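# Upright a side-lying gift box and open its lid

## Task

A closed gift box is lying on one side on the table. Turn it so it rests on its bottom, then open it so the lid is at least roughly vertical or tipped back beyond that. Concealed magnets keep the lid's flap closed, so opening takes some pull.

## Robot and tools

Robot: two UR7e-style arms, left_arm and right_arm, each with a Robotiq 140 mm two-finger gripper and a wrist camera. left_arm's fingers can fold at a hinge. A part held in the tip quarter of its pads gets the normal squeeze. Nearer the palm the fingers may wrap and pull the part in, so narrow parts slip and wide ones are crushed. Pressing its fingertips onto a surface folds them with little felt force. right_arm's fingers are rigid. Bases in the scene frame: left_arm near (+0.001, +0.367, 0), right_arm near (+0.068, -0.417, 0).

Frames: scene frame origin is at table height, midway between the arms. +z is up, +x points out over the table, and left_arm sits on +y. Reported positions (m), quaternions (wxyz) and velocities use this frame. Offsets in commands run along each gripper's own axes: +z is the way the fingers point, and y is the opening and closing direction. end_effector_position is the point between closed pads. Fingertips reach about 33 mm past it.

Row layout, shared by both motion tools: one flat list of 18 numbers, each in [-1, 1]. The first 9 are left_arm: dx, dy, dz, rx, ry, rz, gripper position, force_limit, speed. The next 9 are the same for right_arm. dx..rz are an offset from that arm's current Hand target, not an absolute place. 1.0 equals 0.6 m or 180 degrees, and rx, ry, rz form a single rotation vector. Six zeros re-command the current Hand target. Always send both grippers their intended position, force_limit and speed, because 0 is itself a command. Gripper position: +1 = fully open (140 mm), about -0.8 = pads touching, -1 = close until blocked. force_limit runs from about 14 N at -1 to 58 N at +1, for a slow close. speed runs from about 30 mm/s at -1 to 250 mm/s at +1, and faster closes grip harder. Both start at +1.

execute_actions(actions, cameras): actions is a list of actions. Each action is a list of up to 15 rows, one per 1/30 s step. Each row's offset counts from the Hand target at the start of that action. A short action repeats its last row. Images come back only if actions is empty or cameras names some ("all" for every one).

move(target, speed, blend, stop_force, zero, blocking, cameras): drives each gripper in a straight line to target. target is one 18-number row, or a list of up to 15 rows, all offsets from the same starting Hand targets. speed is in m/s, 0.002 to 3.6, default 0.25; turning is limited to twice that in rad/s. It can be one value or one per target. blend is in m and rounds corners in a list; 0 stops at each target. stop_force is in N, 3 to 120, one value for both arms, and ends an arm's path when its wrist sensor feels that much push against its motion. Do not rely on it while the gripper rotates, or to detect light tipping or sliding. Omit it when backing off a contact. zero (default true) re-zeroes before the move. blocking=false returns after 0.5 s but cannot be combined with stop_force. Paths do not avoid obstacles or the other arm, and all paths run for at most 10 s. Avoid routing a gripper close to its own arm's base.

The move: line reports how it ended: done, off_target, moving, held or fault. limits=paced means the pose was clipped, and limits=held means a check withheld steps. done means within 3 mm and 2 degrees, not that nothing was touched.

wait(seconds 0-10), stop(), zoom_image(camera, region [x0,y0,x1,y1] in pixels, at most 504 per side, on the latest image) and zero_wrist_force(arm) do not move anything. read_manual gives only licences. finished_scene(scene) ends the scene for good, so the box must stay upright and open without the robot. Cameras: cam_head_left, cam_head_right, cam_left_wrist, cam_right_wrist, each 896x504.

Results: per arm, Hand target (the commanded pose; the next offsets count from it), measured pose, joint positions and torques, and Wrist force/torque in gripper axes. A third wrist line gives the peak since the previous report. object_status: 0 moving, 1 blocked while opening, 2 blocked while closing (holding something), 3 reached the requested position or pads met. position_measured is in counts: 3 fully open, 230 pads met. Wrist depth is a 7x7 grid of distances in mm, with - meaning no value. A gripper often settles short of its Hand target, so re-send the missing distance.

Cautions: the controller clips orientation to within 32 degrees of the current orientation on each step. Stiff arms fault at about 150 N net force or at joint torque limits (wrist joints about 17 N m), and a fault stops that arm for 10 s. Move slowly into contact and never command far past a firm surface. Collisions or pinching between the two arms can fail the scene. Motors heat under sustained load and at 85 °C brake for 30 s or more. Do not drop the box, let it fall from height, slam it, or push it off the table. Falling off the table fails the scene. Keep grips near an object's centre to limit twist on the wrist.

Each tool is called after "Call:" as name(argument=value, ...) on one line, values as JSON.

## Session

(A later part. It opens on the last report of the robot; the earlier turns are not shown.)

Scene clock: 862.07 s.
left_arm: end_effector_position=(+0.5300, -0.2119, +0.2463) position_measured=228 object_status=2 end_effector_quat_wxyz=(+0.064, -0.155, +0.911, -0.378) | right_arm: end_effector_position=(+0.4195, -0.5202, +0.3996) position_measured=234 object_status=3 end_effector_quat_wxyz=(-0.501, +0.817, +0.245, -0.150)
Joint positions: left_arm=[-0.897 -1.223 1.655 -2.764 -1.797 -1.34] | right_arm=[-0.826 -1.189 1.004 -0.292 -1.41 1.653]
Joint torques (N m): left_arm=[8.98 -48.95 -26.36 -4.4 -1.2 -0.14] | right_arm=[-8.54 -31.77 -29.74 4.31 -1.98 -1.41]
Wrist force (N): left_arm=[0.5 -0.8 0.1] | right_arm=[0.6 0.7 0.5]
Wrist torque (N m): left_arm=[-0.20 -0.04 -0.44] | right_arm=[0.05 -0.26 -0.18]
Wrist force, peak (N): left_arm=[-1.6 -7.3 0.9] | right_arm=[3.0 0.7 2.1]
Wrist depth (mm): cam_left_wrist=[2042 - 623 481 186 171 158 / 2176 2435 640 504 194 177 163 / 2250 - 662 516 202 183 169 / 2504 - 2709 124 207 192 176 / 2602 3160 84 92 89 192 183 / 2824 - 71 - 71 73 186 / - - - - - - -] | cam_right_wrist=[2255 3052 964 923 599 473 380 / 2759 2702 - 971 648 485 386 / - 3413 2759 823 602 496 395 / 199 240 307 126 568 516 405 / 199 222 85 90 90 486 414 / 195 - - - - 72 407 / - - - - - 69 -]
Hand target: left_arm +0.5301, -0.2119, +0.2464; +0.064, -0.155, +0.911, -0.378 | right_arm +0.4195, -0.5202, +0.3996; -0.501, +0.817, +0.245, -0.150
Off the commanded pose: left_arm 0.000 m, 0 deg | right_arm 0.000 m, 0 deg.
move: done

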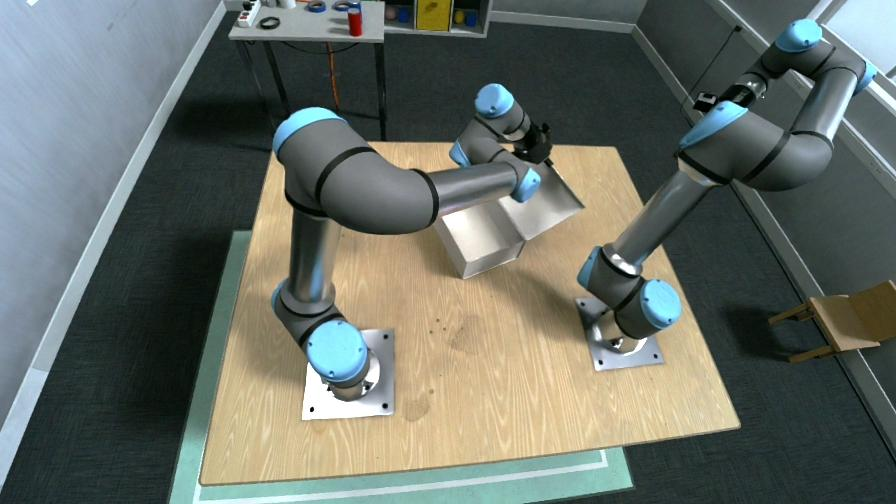

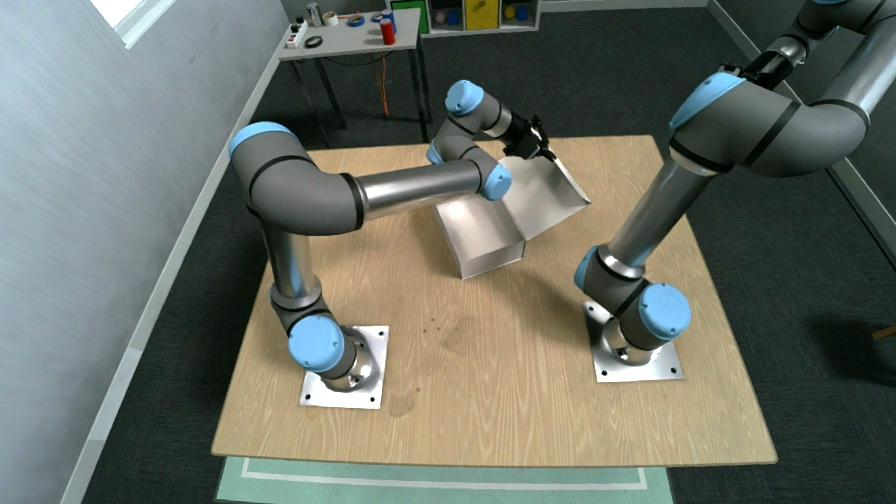

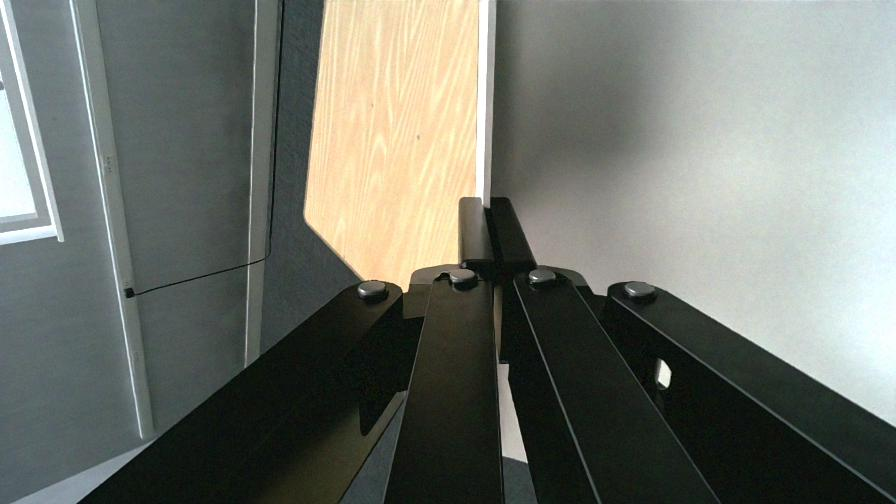

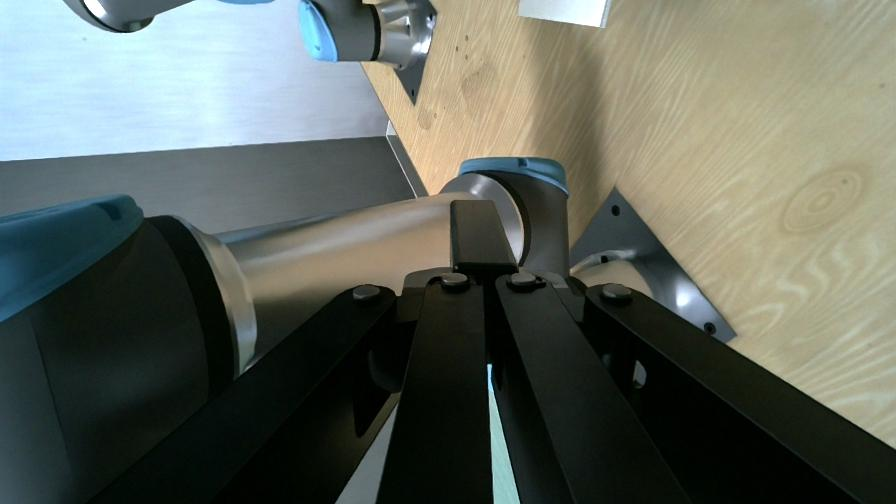

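Call:
move(target=[[0,0.0158,0.1008,-0.0889,0,0,-1,-0.3,-1,0,0,0,0,0,0,-1,-0.5,0.5],[0,0.0638,0.1878,-0.1778,0,0,-1,-0.3,-1,0,0,0,0,0,0,-1,-0.5,0.5]], speed=0.15, blend=[0.01, 0], cameras=["cam_left_wrist"])

Call:
move(target=[0,0.07,0.0895,0,0,0,-1,-0.3,-1,0,0,0,0,0,0,-1,-0.5,0.5], speed=0.04, stop_force=4, cameras=["cam_left_wrist", "cam_right_wrist", "cam_head_left", "cam_head_right"])

Scene clock: 873.33 s.
left_arm: end_effector_position=(+0.5475, -0.2617, +0.1397) position_measured=228 object_status=2 end_effector_quat_wxyz=(+0.019, -0.167, +0.979, -0.112) | right_arm: end_effector_position=(+0.4195, -0.5202, +0.3996) position_measured=234 object_status=3 end_effector_quat_wxyz=(-0.501, +0.817, +0.245, -0.150)
Joint positions: left_arm=[-0.981 -0.872 1.044 -1.964 -1.624 -1.339] | right_arm=[-0.826 -1.189 1.004 -0.292 -1.41 1.653]
Joint torques (N m): left_arm=[9.1 -49.34 -35.14 -2.7 -1.42 1.97] | right_arm=[-8.66 -32.7 -29.15 4.17 -1.88 -1.37]
Wrist force (N): left_arm=[0.9 -1.3 0.9] | right_arm=[0.8 1.1 0.5]
Wrist torque (N m): left_arm=[-0.27 -0.17 -0.51] | right_arm=[0.11 -0.29 -0.18]
Wrist force, peak (N): left_arm=[-0.5 -2.3 0.6] | right_arm=[0.9 1.1 0.7]
Wrist depth (mm): cam_left_wrist=[308 289 271 257 184 166 150 / 328 304 285 270 190 171 155 / 347 321 299 282 199 178 160 / 371 342 316 124 202 185 166 / 396 365 84 92 89 184 174 / 423 - 71 - 71 73 175 / - - - - - - -] | cam_right_wrist=[2424 568 979 926 619 439 378 / 2948 2647 3505 964 647 486 386 / - - 3125 475 600 498 395 / 200 239 308 126 502 516 405 / 198 223 85 90 90 482 415 / 194 - - - - 72 408 / - - - - - 69 -]
Hand target: left_arm +0.5475, -0.2616, +0.1397; +0.019, -0.167, +0.979, -0.112 | right_arm +0.4195, -0.5202, +0.3996; -0.501, +0.817, +0.245, -0.150
Off the commanded pose: left_arm 0.000 m, 0 deg | right_arm 0.000 m, 0 deg.
move: done
Images, in order (width x height): cam_left_wrist 896x504.

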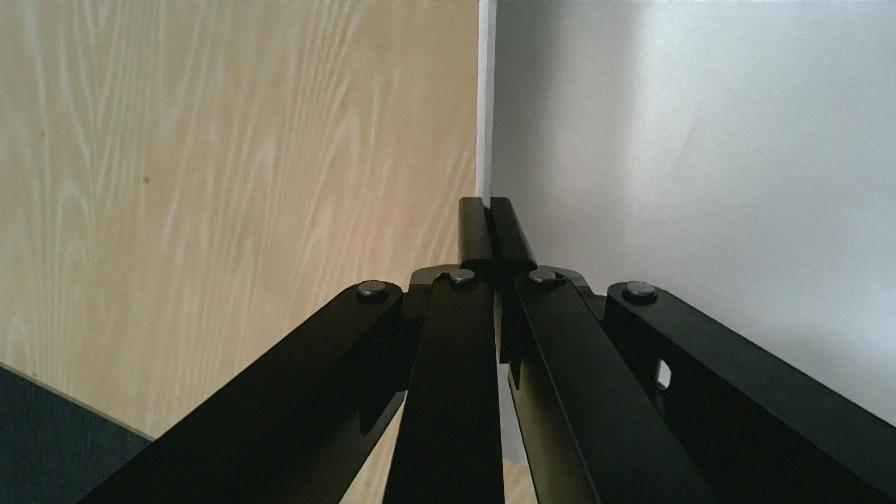

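Scene clock: 875.87 s.
left_arm: end_effector_position=(+0.5393, -0.2383, +0.0866) position_measured=228 object_status=2 end_effector_quat_wxyz=(+0.019, -0.167, +0.979, -0.112) | right_arm: end_effector_position=(+0.4195, -0.5202, +0.3996) position_measured=234 object_status=3 end_effector_quat_wxyz=(-0.501, +0.817, +0.245, -0.150)
Joint positions: left_arm=[-0.973 -0.896 1.224 -2.12 -1.626 -1.332] | right_arm=[-0.826 -1.189 1.004 -0.292 -1.41 1.653]
Joint torques (N m): left_arm=[-10.89 -42.01 -17.32 -6.73 1.89 -2.15] | right_arm=[-8.49 -32.08 -29.58 4.26 -1.83 -1.37]
Wrist force (N): left_arm=[0.6 -1.0 1.0] | right_arm=[0.5 0.6 0.6]
Wrist torque (N m): left_arm=[-0.28 -0.56 -0.26] | right_arm=[0.00 -0.22 -0.18]
Wrist force, peak (N): left_arm=[1.5 -0.1 -27.7] | right_arm=[0.7 1.1 0.7]
Wrist depth (mm): cam_left_wrist=[247 231 217 206 172 144 128 / 259 244 228 214 177 150 129 / 275 257 241 224 185 155 131 / 292 275 253 124 185 159 136 / 315 293 84 92 89 154 139 / 340 - 71 - 71 73 140 / - - - - - - -] | cam_right_wrist=[2316 554 961 930 619 457 378 / - - 3016 964 648 483 385 / - - - 476 602 500 397 / 200 238 307 126 571 516 402 / 198 222 85 90 90 487 415 / 194 - - - - 72 407 / - - - - - 69 -]
Hand target: left_arm +0.5393, -0.2383, +0.0866; +0.019, -0.167, +0.979, -0.112 (not the last commanded pose) | right_arm +0.4195, -0.5202, +0.3996; -0.501, +0.817, +0.245, -0.150
Off the commanded pose: left_arm 0.010 m, 0 deg | right_arm 0.000 m, 0 deg.
move: contact (left_arm)

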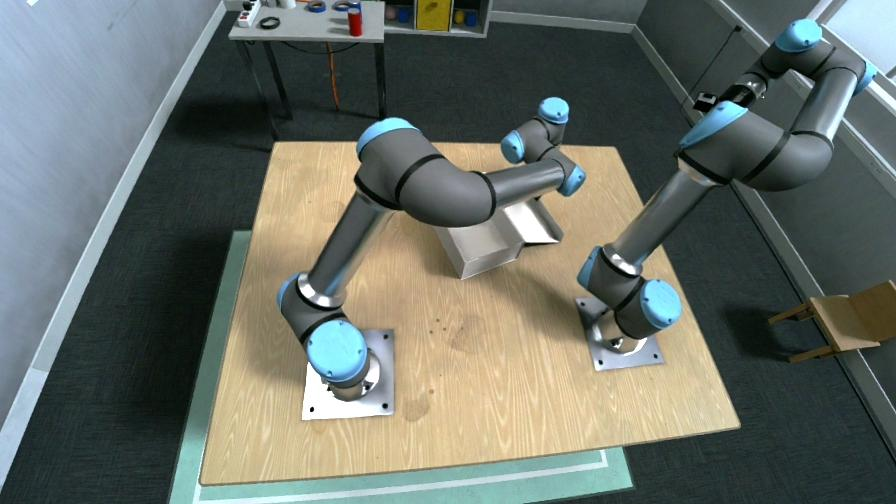

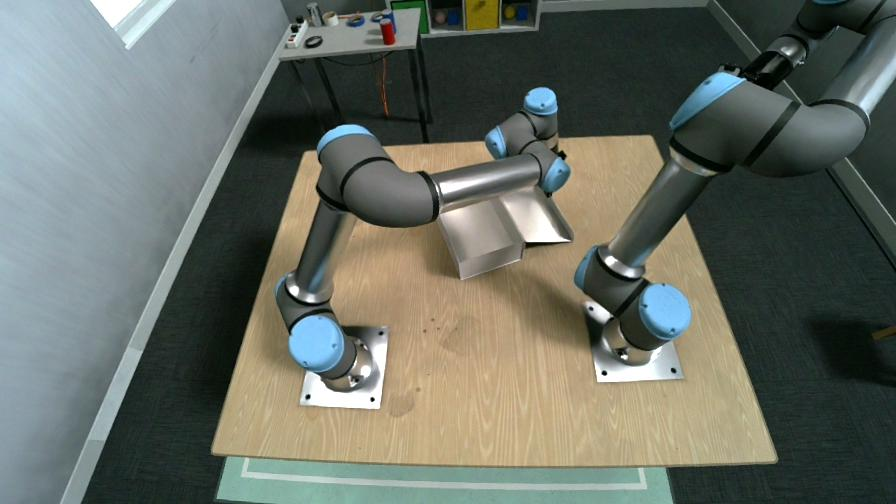

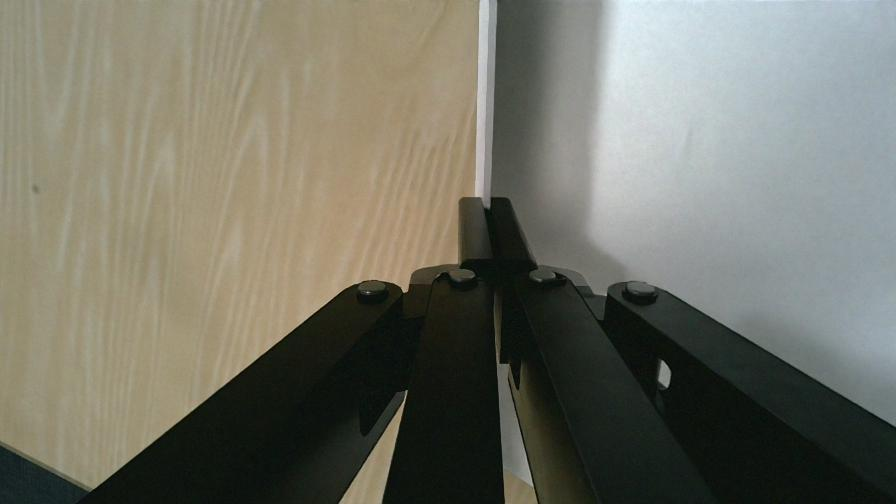

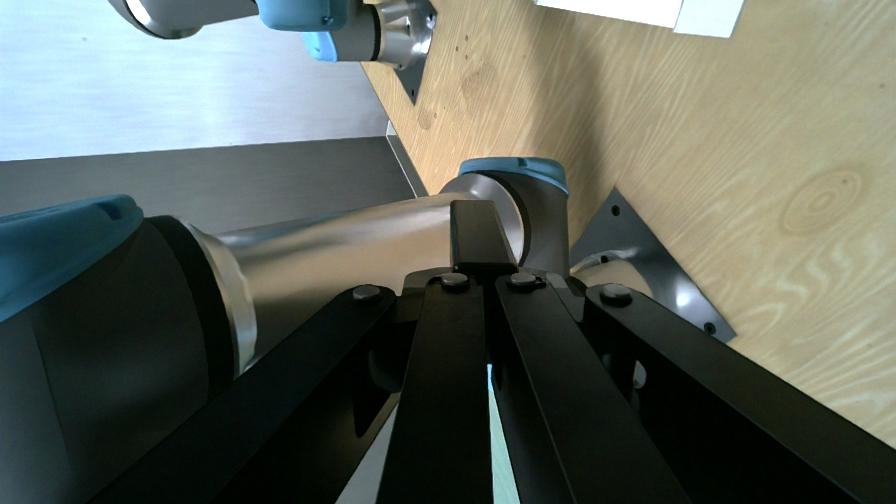

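Call:
move(target=[[0,0,0,0,0,0,-0.55,-0.3,-1,0,0,0,0,0,0,-1,-0.5,0.5],[0,0,-0.2,0,0,0,-0.55,-0.3,-1,0,0,0,0,0,0,-1,-0.5,0.5]], speed=0.15, cameras=["cam_left_wrist", "cam_head_left", "cam_head_right"])

Scene clock: 882.57 s.
left_arm: end_effector_position=(+0.5305, -0.2127, +0.2035) position_measured=199 object_status=3 end_effector_quat_wxyz=(+0.019, -0.167, +0.979, -0.112) | right_arm: end_effector_position=(+0.4195, -0.5202, +0.3996) position_measured=234 object_status=3 end_effector_quat_wxyz=(-0.501, +0.817, +0.245, -0.150)
Joint positions: left_arm=[-0.964 -1.022 1.125 -1.894 -1.628 -1.322] | right_arm=[-0.826 -1.189 1.004 -0.292 -1.41 1.653]
Joint torques (N m): left_arm=[-7.54 -45.42 -22.85 -3.86 -1.07 -0.55] | right_arm=[-8.84 -32.23 -29.14 4.1 -1.8 -1.31]
Wrist force (N): left_arm=[0.1 -1.3 -0.2] | right_arm=[0.3 0.7 0.5]
Wrist torque (N m): left_arm=[-0.24 -0.36 -0.32] | right_arm=[0.04 -0.18 -0.17]
Wrist force, peak (N): left_arm=[0.2 -1.1 2.9] | right_arm=[0.8 1.1 0.6]
Wrist depth (mm): cam_left_wrist=[382 358 336 318 263 225 193 / 404 375 352 332 271 229 200 / 427 400 373 347 281 239 212 / 458 427 393 120 150 244 221 / 494 453 95 95 89 92 304 / 1966 - - 400 - 78 - / - - - - - - -] | cam_right_wrist=[- 2494 1009 926 630 461 379 / - 2759 - 971 645 487 386 / - - - 475 605 498 397 / 200 239 308 126 571 512 403 / 198 222 85 90 90 482 414 / 194 - - - - 72 408 / - - - - - 69 -]
Hand target: left_arm +0.5304, -0.2127, +0.2035; +0.019, -0.167, +0.979, -0.112 | right_arm +0.4195, -0.5202, +0.3996; -0.501, +0.817, +0.245, -0.150
Off the commanded pose: left_arm 0.000 m, 0 deg | right_arm 0.000 m, 0 deg.
move: done
Images, in order (width x height): cam_head_left 896x504, cam_head_right 896x504, cam_left_wrist 896x504.

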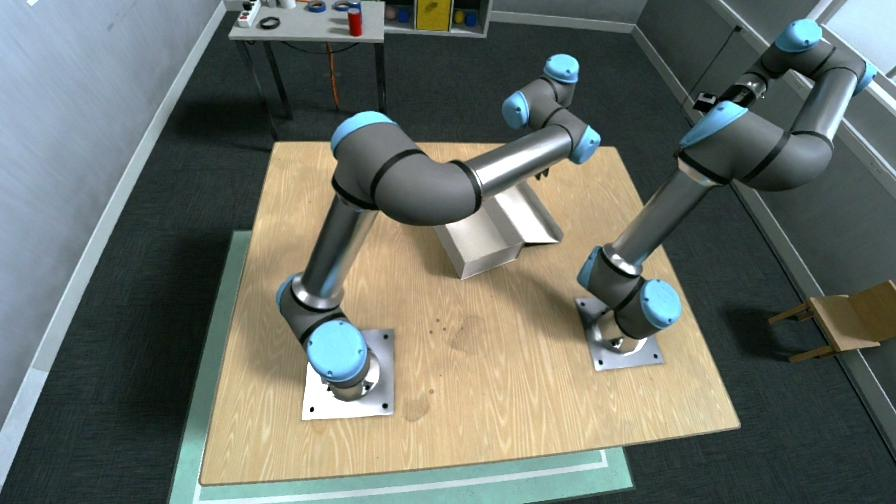

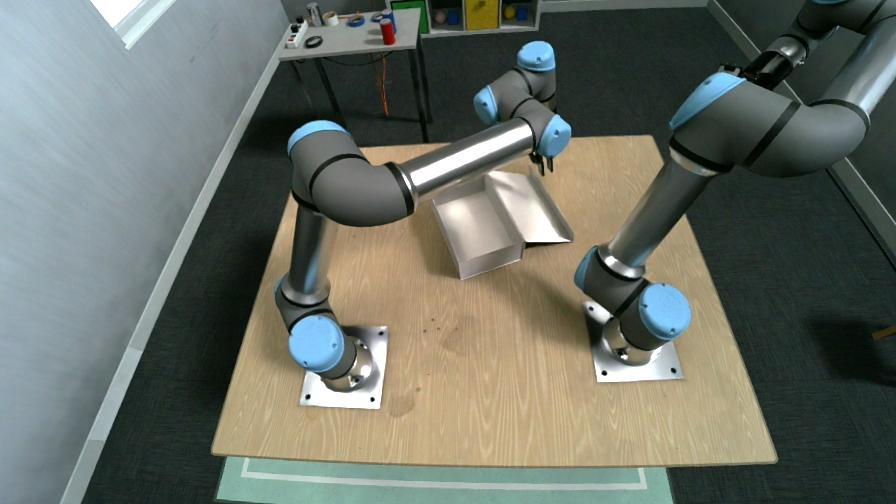

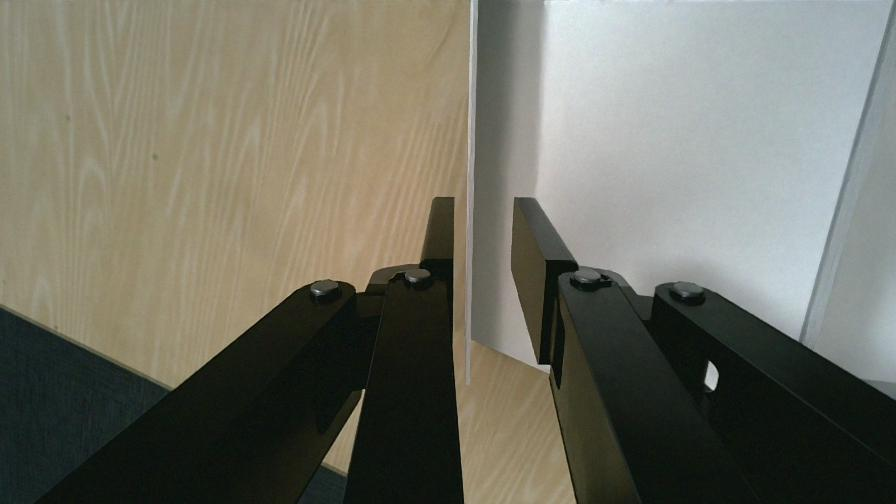

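Call:
finished_scene(scene=1)

The scene is finished: the task was done.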